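# Stand a tablet shell and rubber boot in a rack

## Task

Put the tablet shell and the rubber boot into the wooden rack, each resting on the bottom of a pocket that suits it. The tablet shell must stand with its long dimension vertical, and either end may point up. The rubber boot must be flipped so that the face now on top ends up underneath. Each item is judged on its own. The rack must remain upright on the table, and nothing may be left tipped over. The reference image is called manual.

## Robot and tools

Robot: a single arm with a two-finger parallel gripper. Its base is at (0, 0, +0.100) m in the scene frame, tilted by quat_wxyz (+0.921, +0.381, -0.032, +0.077). The scene frame has its origin on the table top directly under the base. +z is up, and +y is to the left when looking along +x. Every pose, velocity and target is given in this scene frame.

Gripper axes: the fingers point along the gripper's +z axis and close along its y axis. end_effector_position is the point between the pads when they are closed. The fingertips reach about 19 mm past it when closed and about 6 mm when fully open. A block about 10 cm long sticks out toward the gripper's +x and turns with the hand, so leave room for it.

Row format, used by execute_actions and move: 10 numbers in the order x, y, z, qw, qx, qy, qz, position, force_limit, speed.
- x, y, z: an absolute target for the gripper point, in metres.
- qw..qz: an absolute orientation, w first.
- position: the finger opening, from -1 to 1. +1 is fully open (85 mm). The pads meet near -0.8. At -1 the fingers close until something blocks them.
- force_limit (-1 to 1): how hard the motor may push.
- speed (-1 to 1): finger speed, about 20, 85 and 150 mm/s at -1, 0 and +1.
A fast close from a wider start grips hardest. To keep the fingers as they are, resend your last three finger numbers, because 0 is itself a command. Put the intended quaternion in every row; don't copy back a reported one that may have drifted.

execute_actions(actions, cameras): actions is a list of actions. Each action is a table of 1 to 15 rows, and each row is one control step of 1/30 s. A short table repeats its last row for the remaining steps. An action is rejected if its target lies more than 0.6 m from the gripper's position at that action's start, along any gripper axis. The whole call is rejected if the first action fails this check or any action is malformed. An empty actions list returns the state plus camera images. cameras is a list of names: cam_high, cam_low, cam_wrist, or ["all"].

move(target, speed, blend, stop_force, zero, blocking, cameras): drives the gripper in a straight path from its current Hand target to an absolute pose. The target is one row, or a list of up to 15 rows sharing a 10 s limit. speed is in m/s, from 0.002 to 3.6, default 0.25; rotation is capped at twice that number in rad/s. blend, in metres, rounds the corners of a list; 0 stops at each target. stop_force, from 3 to 120 N, ends the path when the wrist sensor feels that much push against the motion. Use it slowly when setting an item down or probing, and leave it out when backing away from a contact. zero (default true) takes a fresh sensor zero first. blocking=false returns after about 0.5 s while the move goes on; it cannot be combined with stop_force. The path does not avoid obstacles. Don't route it close to the base, which can flip the shoulder. The result adds a move: line. done means the arm is within 3 mm and 2 degrees of the target. Other endings include off_target, moving, held and fault; limits names what clipped or held the path. Neither done nor off_target proves anything about contact.

wait(seconds from 0 to 10): runs the scene with the last command held. stop: brakes a running move. zoom_image(camera, region [x0,y0,x1,y1] in pixels, at most 504 by 504): a closer look at the latest image from cam_high, cam_low or cam_wrist. show_instructions: shows the reference image manual. zero_wrist_force: re-zeros the wrist sensor. finished_scene(scene): ends the current scene, given by its number; this cannot be undone.

Results: the gripper pose (end_effector_position, end_effector_quat_wxyz), its velocities, Hand target, Joint positions and torques, and Wrist force and Wrist torque along the gripper's own axes. Readings can be a few centimetres off. object_status codes: 0 moving; 1 blocked while opening; 2 blocked while closing, which means gripped; 3 reached the command or the pads met. A thin item may still be held at 3. To grip, send -1 and keep it until status reads 2. position_measured is in counts: 3 open, 78 about 60 mm, 130 about 40 mm, 180 about 20 mm, 230 pads touching. Camera images are 896x504; calibration data is given for each camera.

Motion limits: each control step clips the commanded orientation to within 32 degrees of the current one, so large turns need several steps. Joint speed is capped near 2.49 rad/s. The arm may lag its command by 0.09 to 0.22 s and can overshoot on fast moves.

Avoid: net force near 150 N or joint torque at its limit (wrist joints about 17 N m). Either causes a 10 s fault stop. Press only lightly against firm surfaces, since this arm is stiff and even a slight overshoot can fault. Don't squeeze hard on an item that is still resting on something. Don't release items while they are moving, let them drop, knock over or shove the rack, or leave anything off the table. Long holding or stretched poses heat the motors; at 85 °C the brakes lock for 30 to 60 s. Loose items may sometimes be nudged by outside pushes, so check positions again before grasping.

Each tool is called by a JSON object that holds its "method" and its "body", one argument or row to a line.

Reference images:

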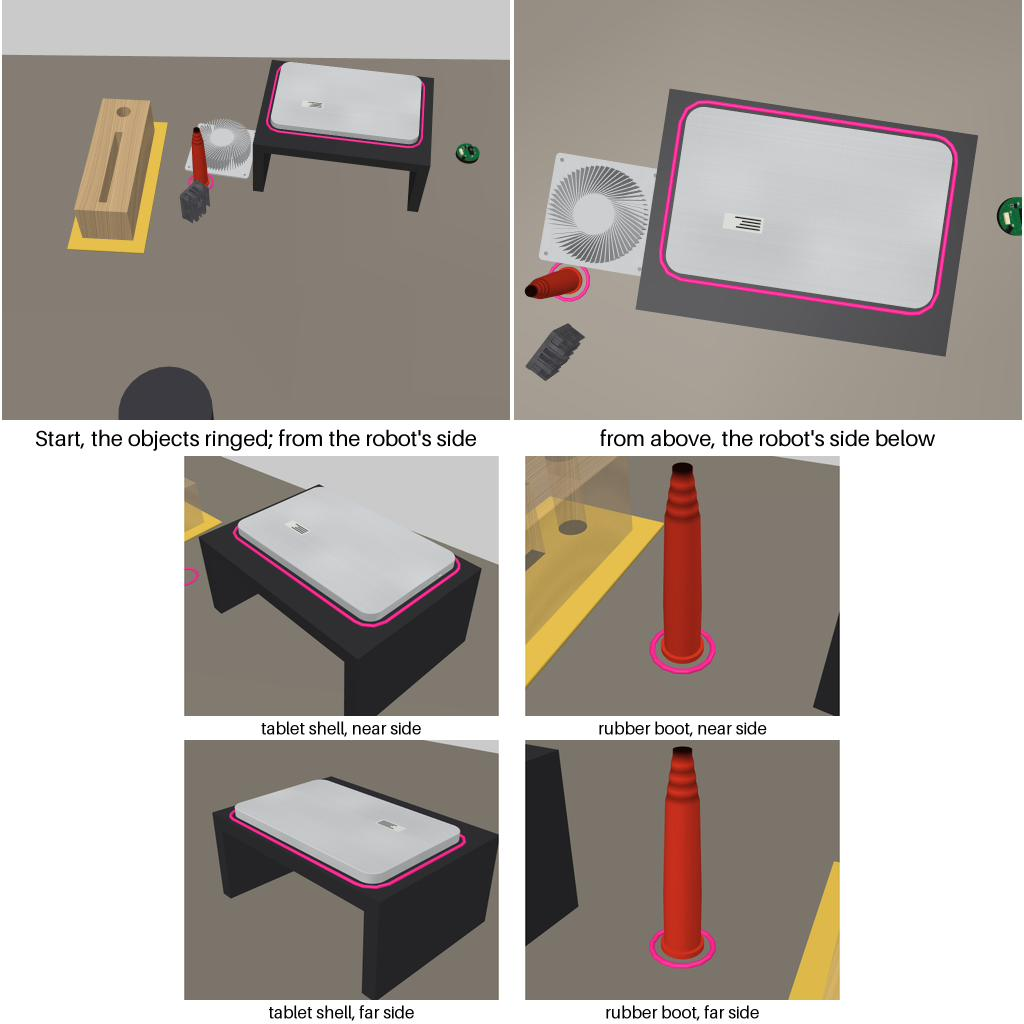

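## Session

{"method": "execute_actions", "body": {
  "actions": []
}}

Scene clock: 0.00 s.
end_effector_position=(+0.2932, +0.0844, +0.3130) position_measured=3 object_status=3 end_effector_quat_wxyz=(-0.457, -0.295, +0.772, -0.330)
Joint positions: [0.385 -0.599 1.439 -0.511 -2.005 0.819]
Joint velocities: within noise
Joint torques (N m): no reading
Motor temperatures (°C): [43 47 33 52 32 37]
Wrist force (N): no reading
Wrist torque (N m): no reading
Wrist force, peak (N): no reading
Hand target: +0.2932, +0.0844, +0.3130; -0.457, -0.295, +0.772, -0.330
Tool commands: gripper/position=+1.0 gripper/force_limit=+1.0 gripper/speed=+1.0

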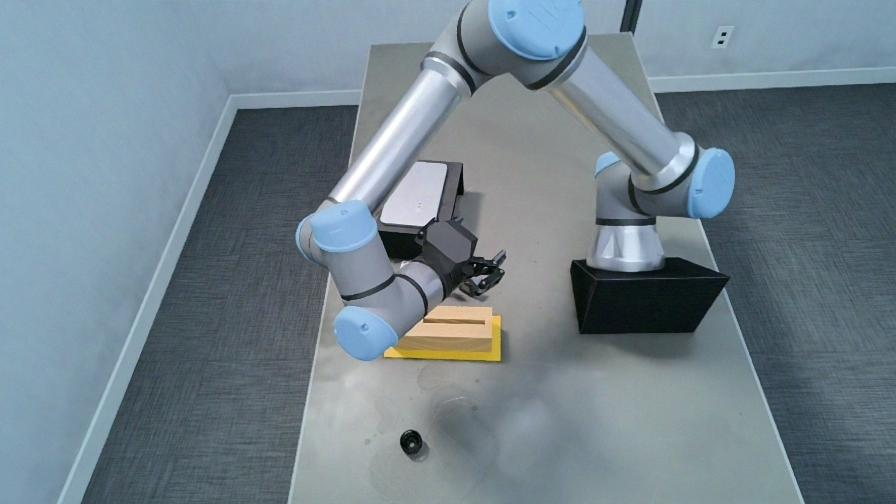

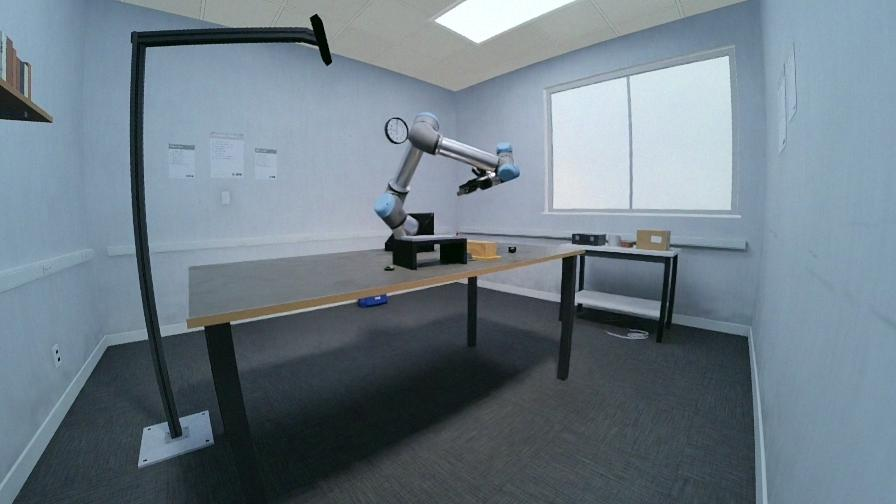

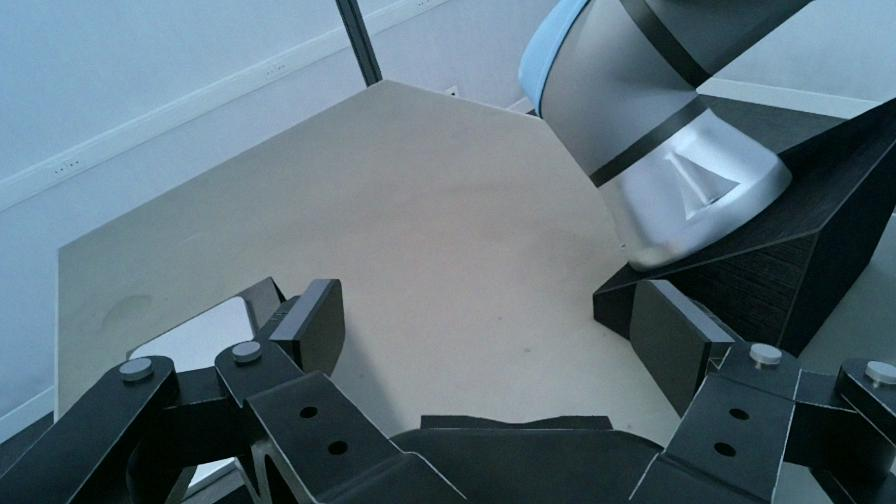

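{"method": "move", "body": {
  "target": [0.42, -0.02, 0.48, 0, 0, 1, 0, 1, 1, 1],
  "speed": 0.5,
  "cameras": ["all"]
}}

{"method": "show_instructions", "body": {

}}

Scene clock: 3.93 s.
end_effector_position=(+0.4200, -0.0200, +0.4800) position_measured=3 object_status=3 end_effector_quat_wxyz=(+0.000, +0.000, +1.000, +0.000)
Joint positions: [0.416 -1.295 1.445 -1.218 -2.202 0.75]
Joint torques (N m): [4.22 -24.09 -4.13 -4.07 -2.53 -1.13]
Wrist force (N): [-1.1 -0.5 -2.4]
Wrist torque (N m): [-0.24 0.12 0.38]
Wrist force, peak (N): [-1.1 -1.6 -3.2]
Hand target: +0.4200, -0.0200, +0.4800; +0.000, +0.000, +1.000, +0.000
Off the commanded pose: 0.000 m, 0 deg.
move: done
camera_calibration:
cam_wrist: T_world_to_cam=[[-0.0000026995, 0.999915, -0.0130715, 0.0353828], [0.938219, 0.00452583, 0.346014, -0.544323], [0.346043, -0.012263, -0.938138, 0.432615], [0, 0, 0, 1]] pos_world=[0.36099, -0.0276111, 0.594658]

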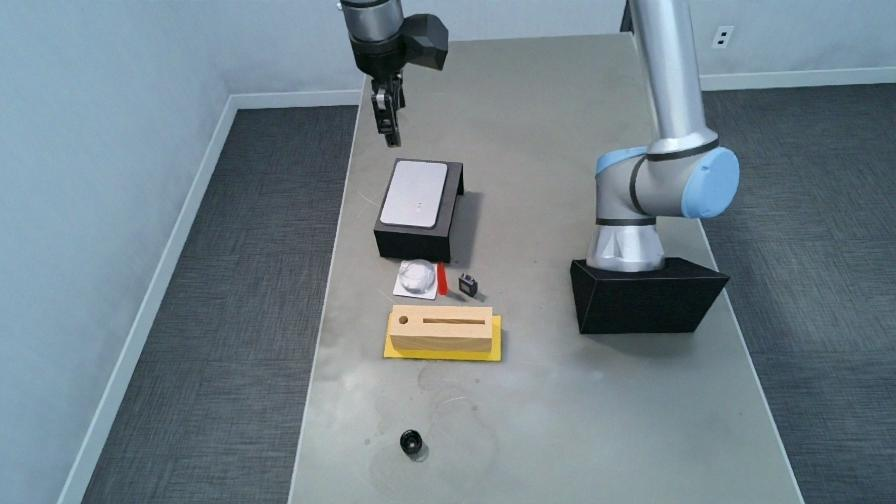

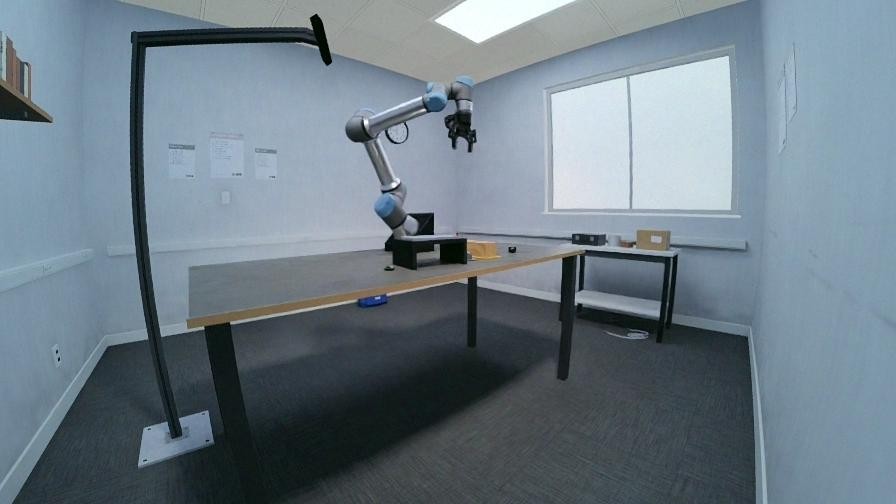

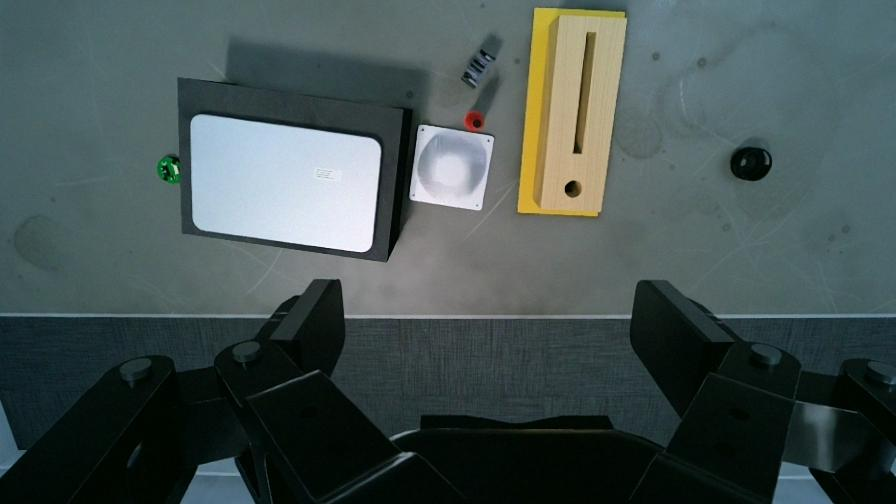

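Reference images for this scene: manual.

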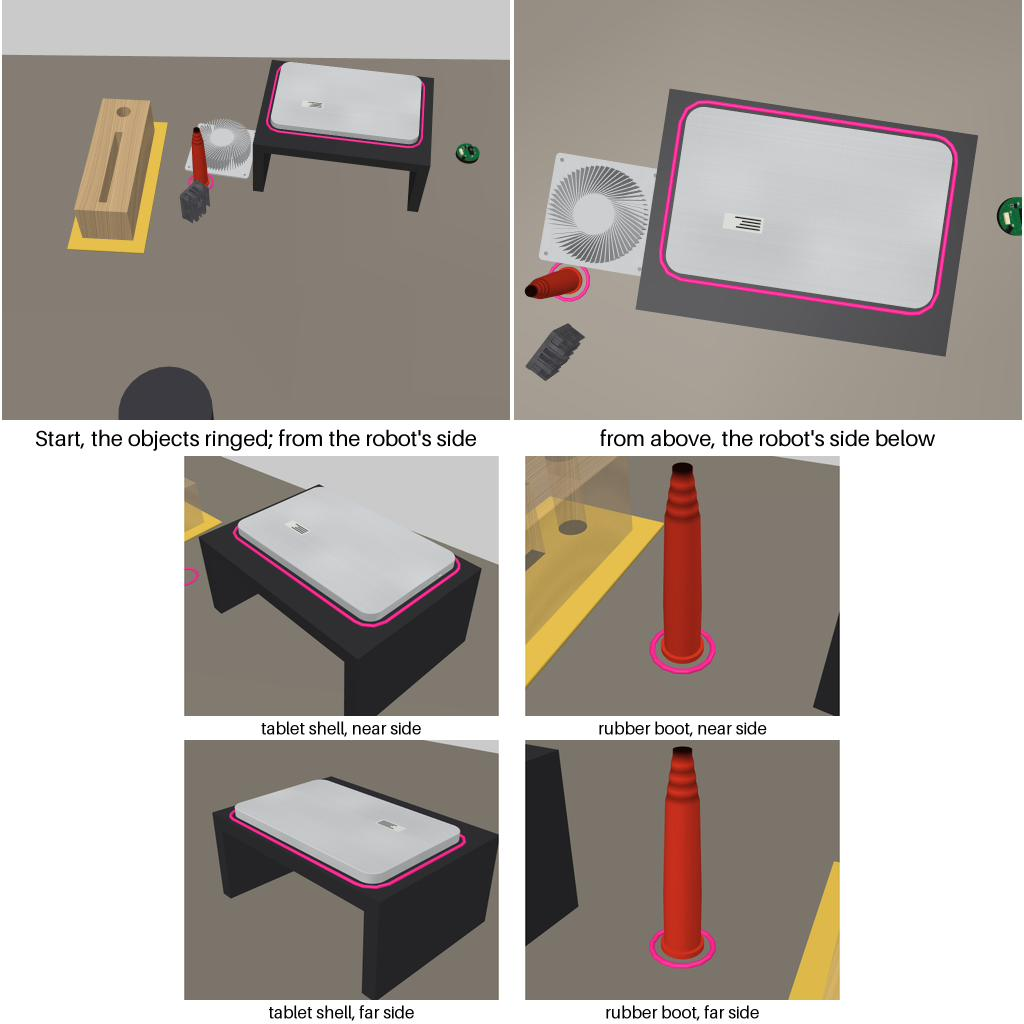

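{"method": "zoom_image", "body": {
  "camera": "cam_wrist",
  "region": [150, 60, 430, 280]
}}

{"method": "zoom_image", "body": {
  "camera": "cam_wrist",
  "region": [400, 0, 640, 225]
}}

{"method": "zoom_image", "body": {
  "camera": "cam_high",
  "region": [350, 140, 530, 380]
}}

{"method": "zoom_image", "body": {
  "camera": "cam_low",
  "region": [370, 210, 530, 300]
}}

Scaled by 1.800 from the camera's 896x504 image, which has a finer 1280x720 frame.

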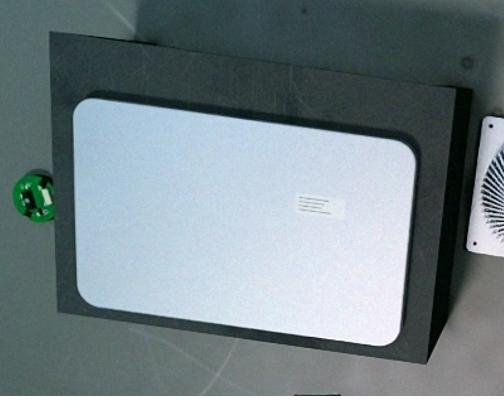

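Scaled by 2.100 from the camera's 896x504 image, which has a finer 1280x720 frame.

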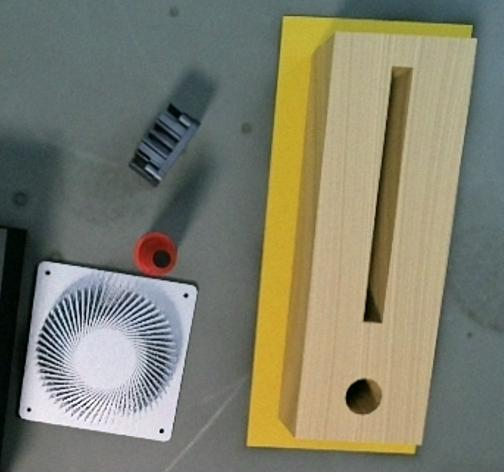

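Scaled by 2.100 from the camera's 896x504 image, which has a finer 1280x720 frame.

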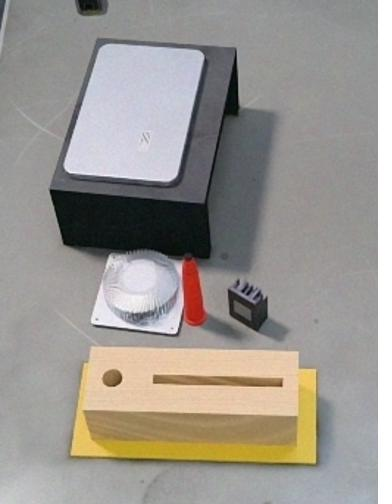

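Scaled by 3.150 from the camera's 896x504 image, which has a finer 1280x720 frame.

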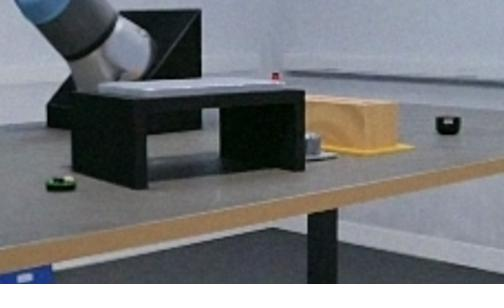

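{"method": "zoom_image", "body": {
  "camera": "cam_wrist",
  "region": [500, 0, 640, 80]
}}

{"method": "zoom_image", "body": {
  "camera": "cam_wrist",
  "region": [500, 140, 640, 220]
}}

{"method": "zoom_image", "body": {
  "camera": "cam_wrist",
  "region": [400, 30, 540, 220]
}}

{"method": "zoom_image", "body": {
  "camera": "cam_high",
  "region": [380, 295, 520, 365]
}}

{"method": "zoom_image", "body": {
  "camera": "cam_high",
  "region": [365, 150, 475, 270]
}}

{"method": "zoom_image", "body": {
  "camera": "cam_high",
  "region": [390, 250, 490, 310]
}}

Scaled by 3.600 from the camera's 896x504 image, which has a finer 1280x720 frame.

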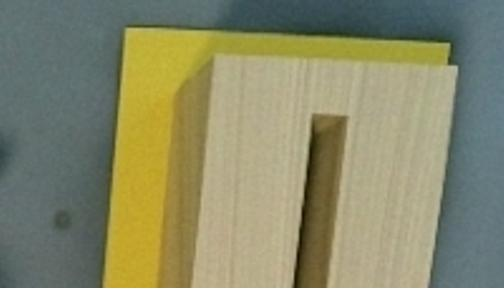

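Scaled by 3.600 from the camera's 896x504 image, which has a finer 1280x720 frame.

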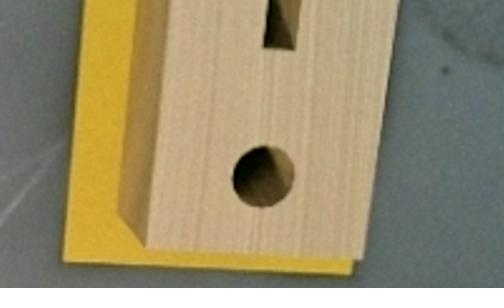

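Scaled by 2.653 from the camera's 896x504 image, which has a finer 1280x720 frame.

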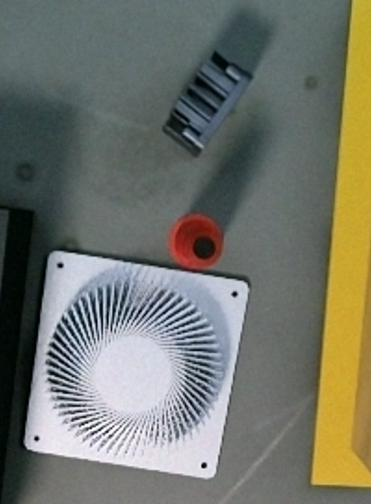

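Scaled by 3.600 from the camera's 896x504 image, which has a finer 1280x720 frame.

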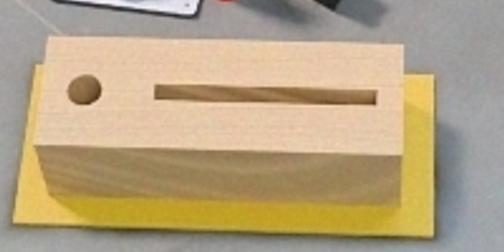

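Scaled by 4.200 from the camera's 896x504 image, which has a finer 1280x720 frame.

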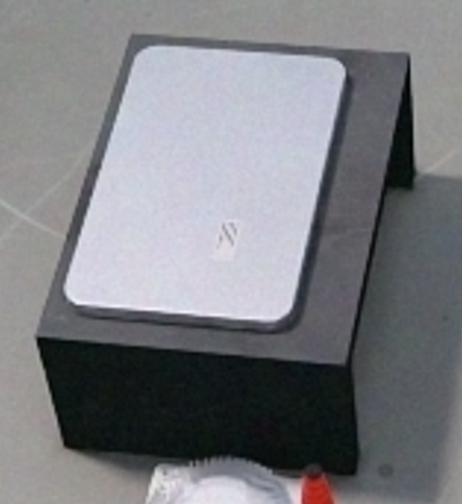

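Scaled by 5.040 from the camera's 896x504 image, which has a finer 1280x720 frame.

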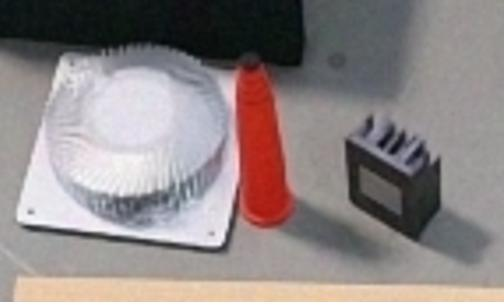

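{"method": "zoom_image", "body": {
  "camera": "cam_wrist",
  "region": [240, 250, 740, 504]
}}

{"method": "move", "body": {
  "target": [
    [0.520, -0.006, 0.22, -0.5, 0, 0.866, 0, 0.3, 0.0, 0.0],
    [0.501, -0.006, 0.127, -0.5, 0, 0.866, 0, 0.3, 0.0, 0.0]
  ],
  "blend": [0.03, 0],
  "speed": 0.5,
  "cameras": ["all"]
}}

Scaled by 1.008 from the camera's 896x504 image, which has a finer 1280x720 frame.

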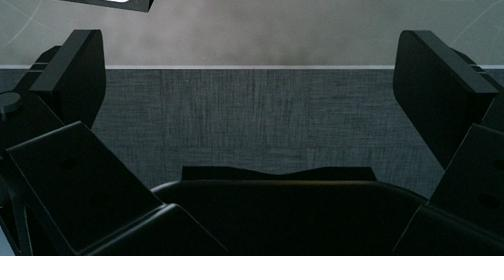

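Scene clock: 28.67 s.
end_effector_position=(+0.5010, -0.0060, +0.1271) position_measured=91 object_status=3 end_effector_quat_wxyz=(-0.500, +0.000, +0.866, +0.000)
Joint positions: [-0.205 -0.621 1.167 -0.939 -1.967 0.698]
Joint torques (N m): [21.8 -20.93 0.82 -0.9 -1.51 -1.15]
Wrist force (N): [-0.7 0.5 -0.5]
Wrist torque (N m): [0.04 0.05 0.05]
Wrist force, peak (N): [-3.2 1.4 -2.8]
Hand target: +0.5010, -0.0060, +0.1270; -0.500, +0.000, +0.866, +0.000
Off the commanded pose: 0.000 m, 0 deg.
move: done
camera_calibration:
cam_wrist: T_world_to_cam=[[-0.0111803, 0.999916, -0.00652238, 0.0215271], [0.768741, 0.00442381, -0.639545, -0.288126], [-0.639462, -0.0121643, -0.768726, 0.545826], [0, 0, 0, 1]] pos_world=[0.57077, -0.0136111, 0.235461]

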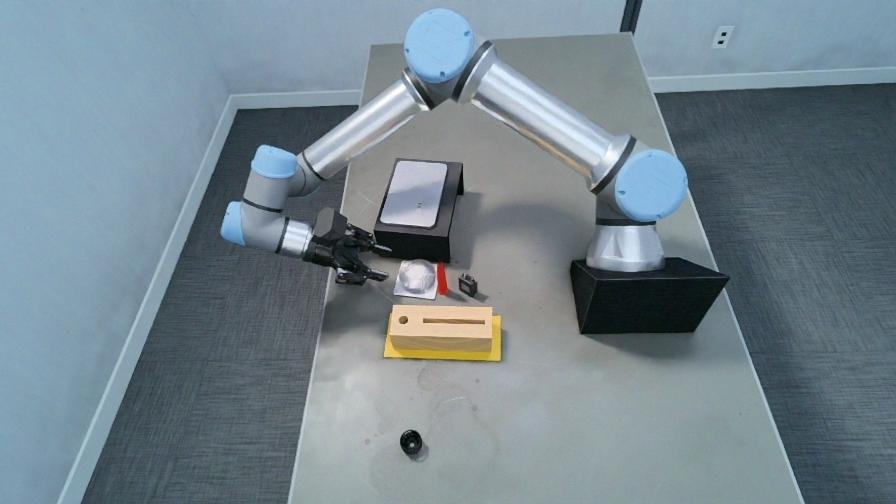

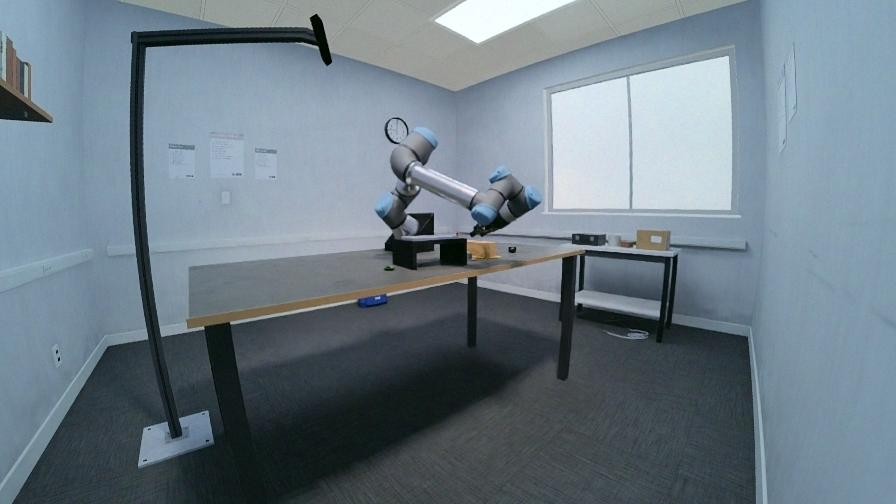

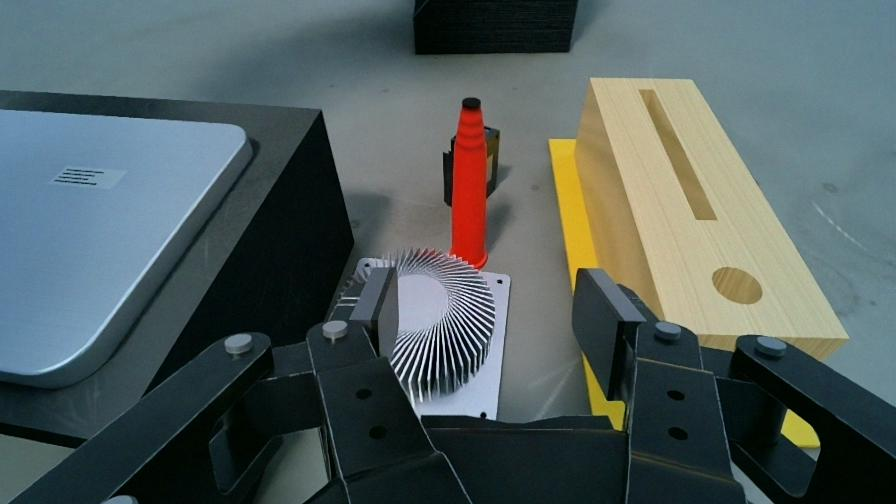

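{"method": "zoom_image", "body": {
  "camera": "cam_wrist",
  "region": [340, 80, 640, 300]
}}

{"method": "zoom_image", "body": {
  "camera": "cam_wrist",
  "region": [540, 60, 860, 360]
}}

Scaled by 1.680 from the camera's 896x504 image, which has a finer 1280x720 frame.

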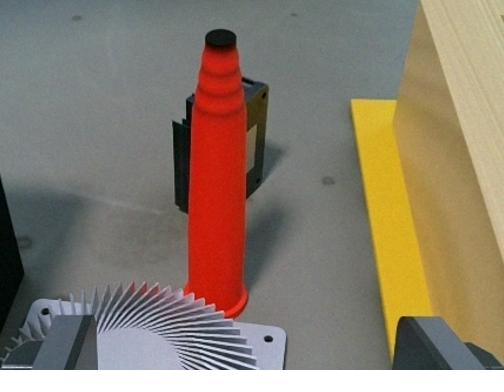

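Scaled by 1.575 from the camera's 896x504 image, which has a finer 1280x720 frame.

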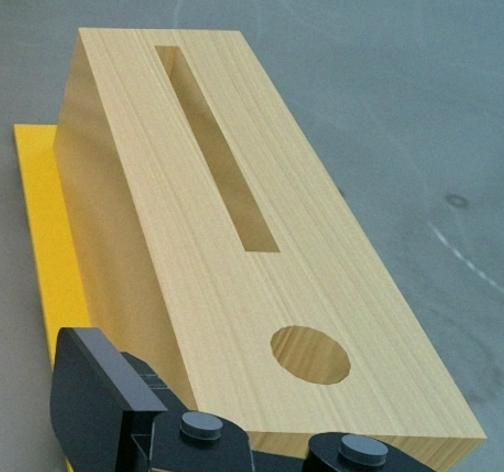

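{"method": "move", "body": {
  "target": [0.413, -0.004, 0.081, -0.5, 0, 0.866, 0, 0.3, 0.0, 0.0],
  "speed": 0.2,
  "cameras": ["cam_wrist"]
}}

{"method": "zoom_image", "body": {
  "camera": "cam_wrist",
  "region": [340, 0, 640, 300]
}}

Scene clock: 31.33 s.
end_effector_position=(+0.4130, -0.0040, +0.0810) position_measured=91 object_status=3 end_effector_quat_wxyz=(-0.500, +0.000, +0.866, +0.000)
Joint positions: [-0.26 -0.747 1.54 -1.196 -2.018 0.675]
Joint torques (N m): [18.39 -54.18 2.15 -0.37 -1.49 -1.07]
Wrist force (N): [-0.6 0.4 -0.3]
Wrist torque (N m): [0.04 0.02 0.04]
Wrist force, peak (N): [-1.0 1.2 -1.3]
Hand target: +0.4130, -0.0040, +0.0810; -0.500, +0.000, +0.866, +0.000
Off the commanded pose: 0.000 m, 0 deg.
move: done
camera_calibration:
cam_wrist: T_world_to_cam=[[-0.0112463, 0.999915, -0.00659754, 0.0182889], [0.768741, 0.00442644, -0.639545, -0.249968], [-0.639461, -0.0122643, -0.768725, 0.454137], [0, 0, 0, 1]] pos_world=[0.48277, -0.0116112, 0.189361]
Images, in order (width x height): cam_wrist 896x504.

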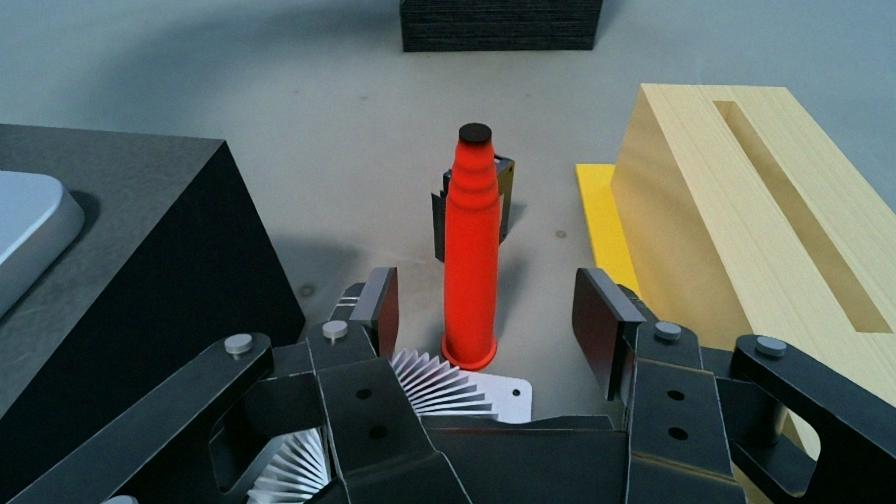

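Scaled by 1.680 from the camera's 896x504 image, which has a finer 1280x720 frame.

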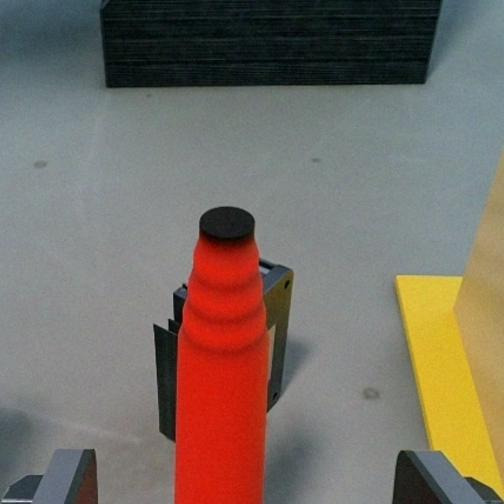

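{"method": "move", "body": {
  "target": [
    [0.3958, -0.0065, 0.079, -0.5, 0, 0.866, 0, 0.3, 0.0, 0.0],
    [0.3958, -0.0065, 0.079, -0.5, 0, 0.866, 0, -1, -0.7, -0.9]
  ],
  "speed": 0.12,
  "cameras": ["cam_wrist", "cam_high"]
}}

Scene clock: 34.63 s.
end_effector_position=(+0.3958, -0.0065, +0.0790) position_measured=187 object_status=0 end_effector_quat_wxyz=(-0.500, +0.000, +0.866, +0.000)
Joint positions: [-0.268 -0.777 1.603 -1.23 -2.025 0.672]
Joint torques (N m): [17.34 -51.87 4.46 -0.72 -1.26 -1.01]
Wrist force (N): [-0.7 0.1 -0.4]
Wrist torque (N m): [0.04 0.01 0.06]
Wrist force, peak (N): [-0.6 0.6 -0.6]
Hand target: +0.3958, -0.0065, +0.0790; -0.500, +0.000, +0.866, +0.000
Off the commanded pose: 0.000 m, 0 deg.
move: done
camera_calibration:
cam_wrist: T_world_to_cam=[[-0.0111803, 0.999916, -0.00652238, 0.0205372], [0.768741, 0.00442381, -0.639545, -0.238014], [-0.639462, -0.0121643, -0.768726, 0.441572], [0, 0, 0, 1]] pos_world=[0.46557, -0.0141111, 0.187361]
Images, in order (width x height): cam_high 896x504, cam_wrist 896x504.

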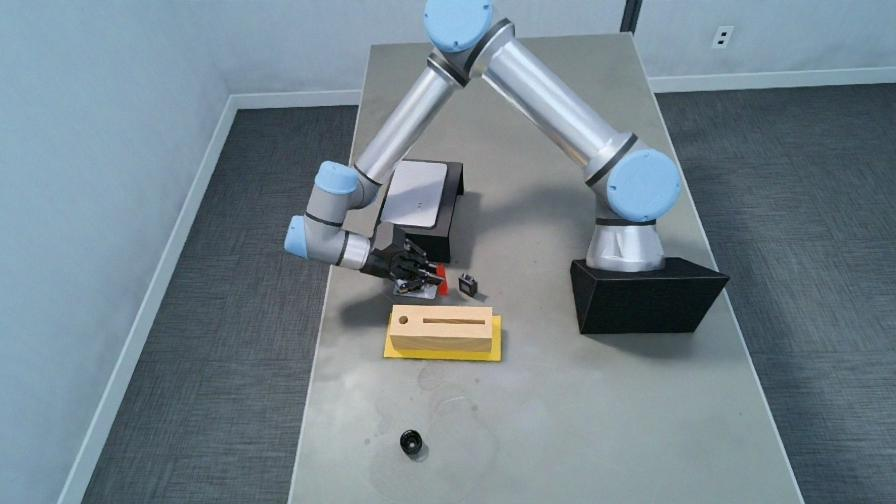

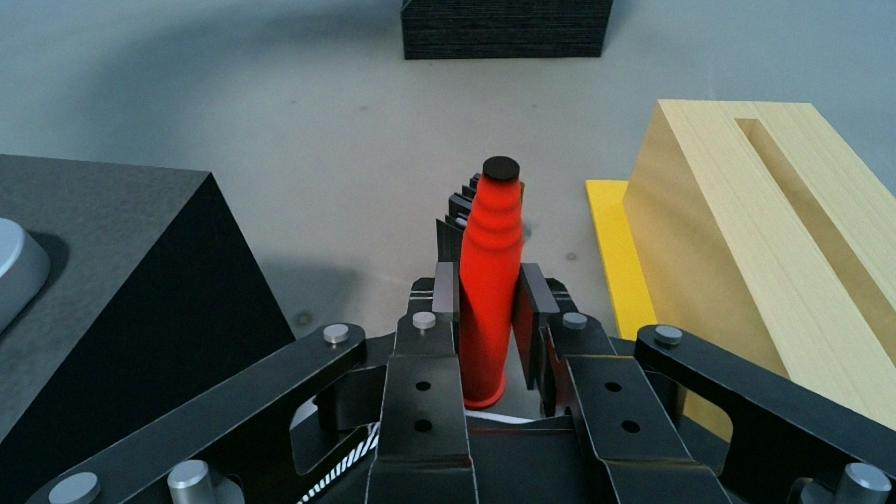

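{"method": "wait", "body": {
  "seconds": 0.3,
  "cameras": ["cam_wrist"]
}}

{"method": "zoom_image", "body": {
  "camera": "cam_wrist",
  "region": [380, 130, 620, 430]
}}

Scene clock: 35.07 s.
end_effector_position=(+0.3958, -0.0065, +0.0790) position_measured=187 object_status=2 end_effector_quat_wxyz=(-0.500, +0.000, +0.866, +0.000)
Joint positions: [-0.268 -0.777 1.603 -1.23 -2.025 0.672]
Joint torques (N m): [17.62 -51.65 4.01 -0.6 -1.08 -1.14]
Wrist force (N): [-0.4 0.2 -0.6]
Wrist torque (N m): [0.05 -0.03 0.06]
Wrist force, peak (N): [-0.6 0.3 -0.4]
Hand target: +0.3958, -0.0065, +0.0790; -0.500, +0.000, +0.866, +0.000
Tool commands: gripper/position=-1.0 gripper/force_limit=-0.7 gripper/speed=-0.9
Off the commanded pose: 0.000 m, 0 deg.
wait: 0.30 s; at rest by 0.03 s
camera_calibration:
cam_wrist: T_world_to_cam=[[-0.0111803, 0.999916, -0.00652238, 0.0205372], [0.768741, 0.00442381, -0.639545, -0.238014], [-0.639462, -0.0121643, -0.768726, 0.441572], [0, 0, 0, 1]] pos_world=[0.46557, -0.0141111, 0.187361]
Images, in order (width x height): cam_wrist 896x504.

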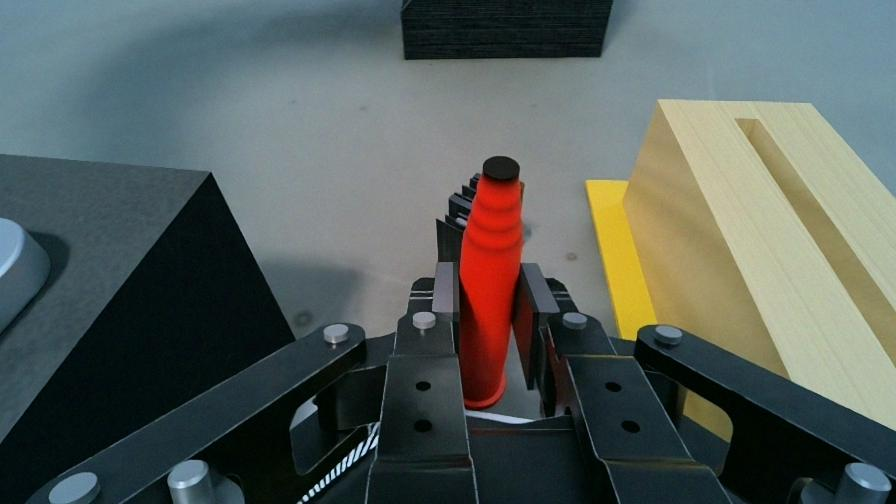

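Scaled by 1.680 from the camera's 896x504 image, which has a finer 1280x720 frame.

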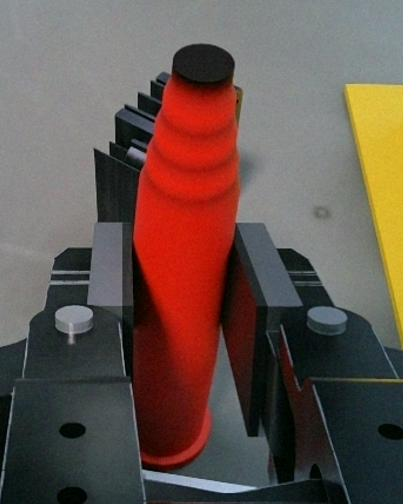

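{"method": "move", "body": {
  "target": [
    [0.3958, -0.0065, 0.20, -0.5, 0, 0.866, 0, -1, -0.7, -0.9],
    [0.33, 0.33, 0.11, -0.183, 0.683, -0.683, -0.183, -1, -0.7, -0.9]
  ],
  "blend": [0.04, 0],
  "speed": [0.25, 0.55],
  "cameras": ["cam_wrist", "cam_high"]
}}

Scene clock: 40.00 s.
end_effector_position=(+0.3300, +0.3300, +0.1100) position_measured=187 object_status=2 end_effector_quat_wxyz=(-0.183, +0.683, -0.683, -0.183)
Joint positions: [0.282 -0.668 2.244 -3.031 -1.806 -1.108]
Joint torques (N m): [7.43 -10.99 3.54 -4.66 3.83 -1.15]
Wrist force (N): [-1.6 -0.9 -2.8]
Wrist torque (N m): [-0.19 0.34 0.59]
Wrist force, peak (N): [-3.5 -0.1 1.1]
Hand target: +0.3300, +0.3300, +0.1100; -0.183, +0.683, -0.683, -0.183
Off the commanded pose: 0.000 m, 0 deg.
move: done
camera_calibration:
cam_wrist: T_world_to_cam=[[-0.999917, 0.00658683, -0.0111053, 0.33812], [-0.0043249, 0.639544, 0.768742, -0.278484], [0.0121659, 0.768726, -0.639462, -0.0595307], [0, 0, 0, 1]] pos_world=[0.337611, 0.221639, 0.17977]
Images, in order (width x height): cam_high 896x504, cam_wrist 896x504.

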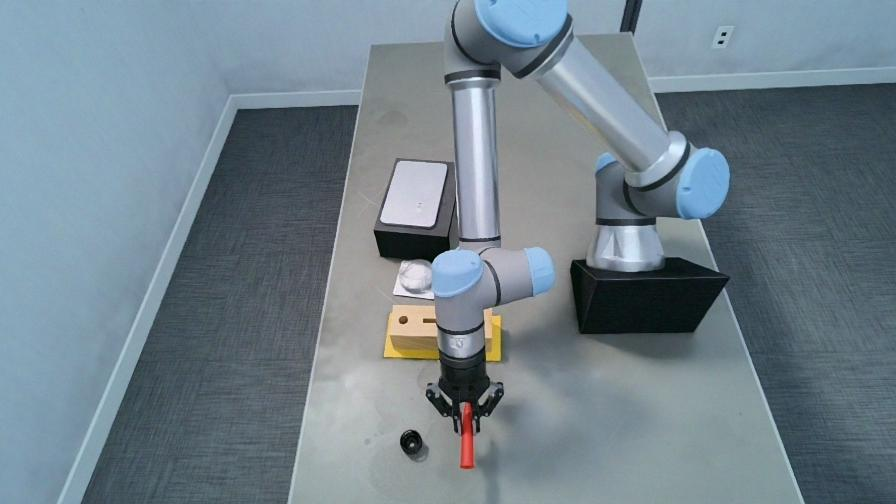

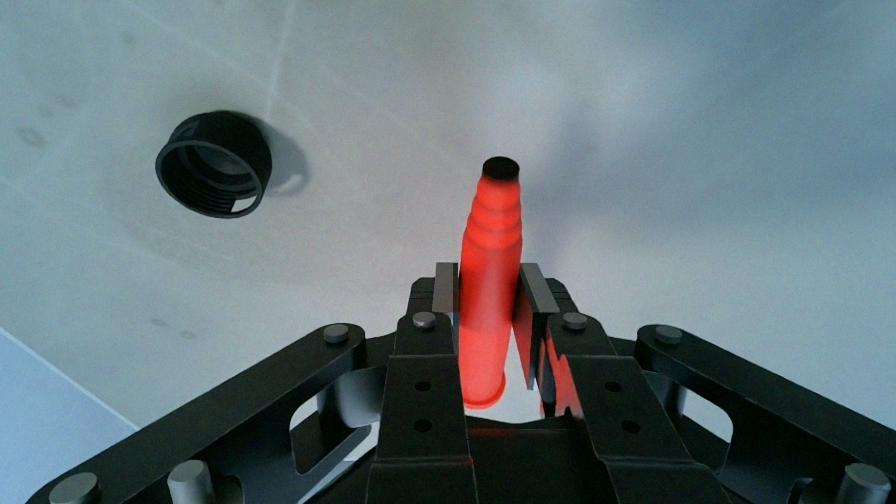

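{"method": "move", "body": {
  "target": [0.33, 0.33, 0.045, -0.183, 0.683, -0.683, -0.183, -1, -0.7, -0.9],
  "speed": 0.2
}}

{"method": "move", "body": {
  "target": [0.33, 0.33, -0.005, -0.183, 0.683, -0.683, -0.183, -1, -0.7, -0.9],
  "speed": 0.02,
  "stop_force": 5,
  "cameras": ["cam_wrist", "cam_high"]
}}

Scene clock: 41.33 s.
end_effector_position=(+0.3300, +0.3300, +0.0450) position_measured=187 object_status=2 end_effector_quat_wxyz=(-0.183, +0.683, -0.683, -0.183)
Joint positions: [0.18 -0.512 2.264 -3.231 -1.817 -1.212]
Joint torques (N m): [9.53 -11.09 -16.27 -4.55 3.2 -1.31]
Wrist force (N): [-1.6 -0.9 -2.4]
Wrist torque (N m): [-0.19 0.34 0.59]
Wrist force, peak (N): [-2.2 -0.8 -3.6]
Hand target: +0.3300, +0.3300, +0.0450; -0.183, +0.683, -0.683, -0.183
Off the commanded pose: 0.000 m, 0 deg.
move: done

Scene clock: 43.13 s.
end_effector_position=(+0.3300, +0.3300, +0.0337) position_measured=187 object_status=2 end_effector_quat_wxyz=(-0.183, +0.683, -0.683, -0.183)
Joint positions: [0.161 -0.484 2.264 -3.265 -1.818 -1.232]
Joint torques (N m): [38.01 -42.06 -4.27 -0.08 2.12 0.77]
Wrist force (N): [-2.5 -1.2 -6.4]
Wrist torque (N m): [-0.15 0.25 0.64]
Wrist force, peak (N): [-5.5 7.2 -34.7]
Hand target: +0.3300, +0.3300, +0.0337; -0.183, +0.683, -0.683, -0.183
Off the commanded pose: 0.039 m, 0 deg.
move: contact
camera_calibration:
cam_wrist: T_world_to_cam=[[-0.999915, 0.00666268, -0.0111704, 0.337262], [-0.00432647, 0.639544, 0.768742, -0.219829], [0.0122659, 0.768725, -0.639461, -0.108355], [0, 0, 0, 1]] pos_world=[0.337611, 0.221639, 0.10347]
Images, in order (width x height): cam_high 896x504, cam_wrist 896x504.

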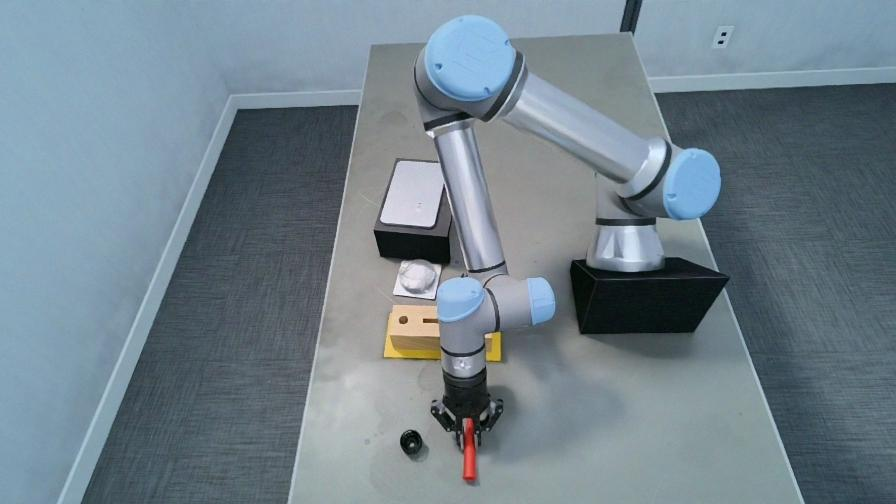

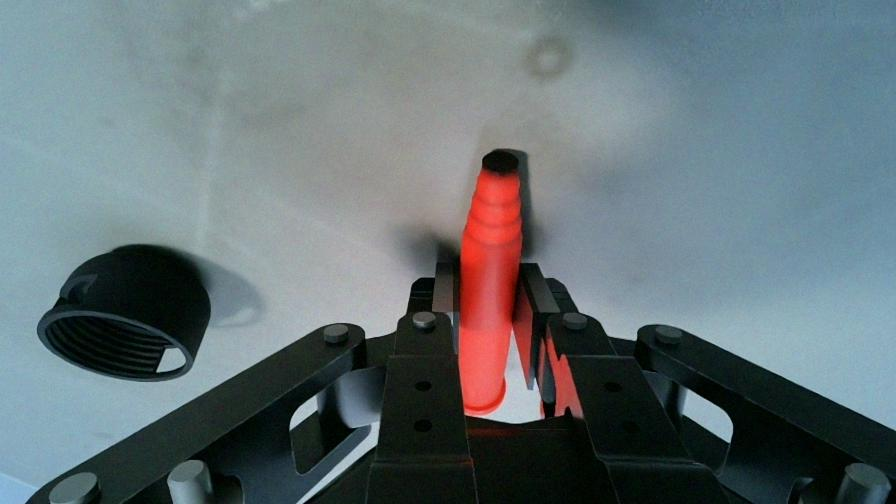

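{"method": "zoom_image", "body": {
  "camera": "cam_high",
  "region": [420, 370, 520, 500]
}}

{"method": "zoom_image", "body": {
  "camera": "cam_wrist",
  "region": [390, 120, 610, 430]
}}

Scaled by 3.877 from the camera's 896x504 image, which has a finer 1280x720 frame.

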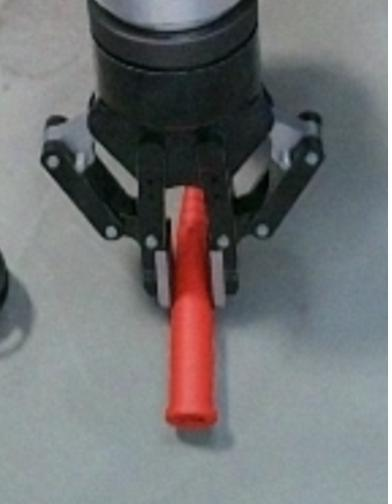

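Scaled by 1.626 from the camera's 896x504 image, which has a finer 1280x720 frame.

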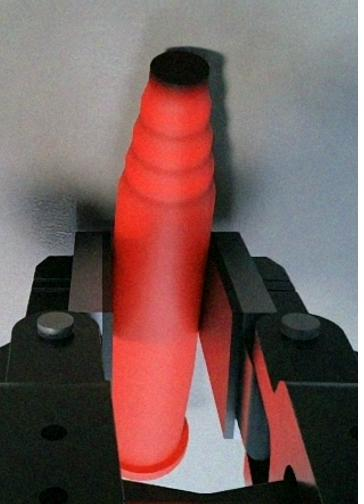

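{"method": "move", "body": {
  "target": [
    [0.33, 0.33, 0.0345, -0.183, 0.683, -0.683, -0.183, -1, -0.7, -0.9],
    [0.33, 0.33, 0.0345, -0.183, 0.683, -0.683, -0.183, 0.15, -0.7, -0.9]
  ],
  "speed": 0.05,
  "cameras": ["cam_wrist", "cam_high"]
}}

Scene clock: 45.70 s.
end_effector_position=(+0.3300, +0.3300, +0.0345) position_measured=110 object_status=0 end_effector_quat_wxyz=(-0.183, +0.683, -0.683, -0.183)
Joint positions: [0.162 -0.486 2.264 -3.262 -1.818 -1.231]
Joint torques (N m): [38.32 -43.97 7.53 -1.91 2.73 0.8]
Wrist force (N): [-1.9 -0.8 -2.7]
Wrist torque (N m): [-0.16 0.35 0.59]
Wrist force, peak (N): [-2.7 -1.3 -6.5]
Hand target: +0.3300, +0.3300, +0.0345; -0.183, +0.683, -0.683, -0.183
Off the commanded pose: 0.000 m, 0 deg.
move: done
camera_calibration:
cam_wrist: T_world_to_cam=[[-0.999916, 0.00652238, -0.0111803, 0.337303], [-0.00442381, 0.639545, 0.768741, -0.220411], [0.0121643, 0.768726, -0.639462, -0.10781], [0, 0, 0, 1]] pos_world=[0.337611, 0.221639, 0.10427]
Images, in order (width x height): cam_high 896x504, cam_wrist 896x504.

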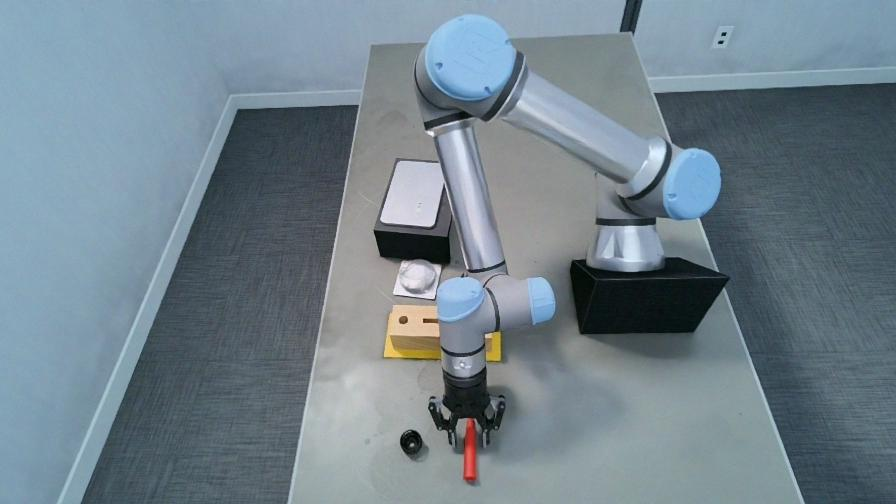

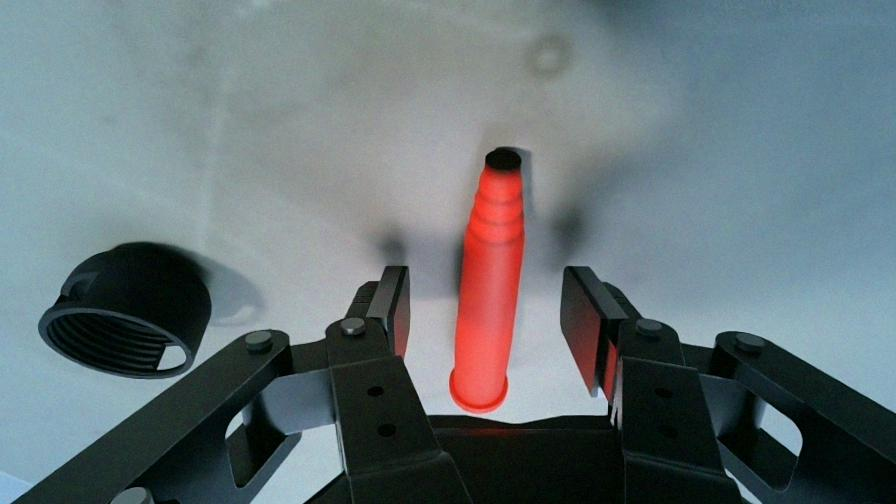

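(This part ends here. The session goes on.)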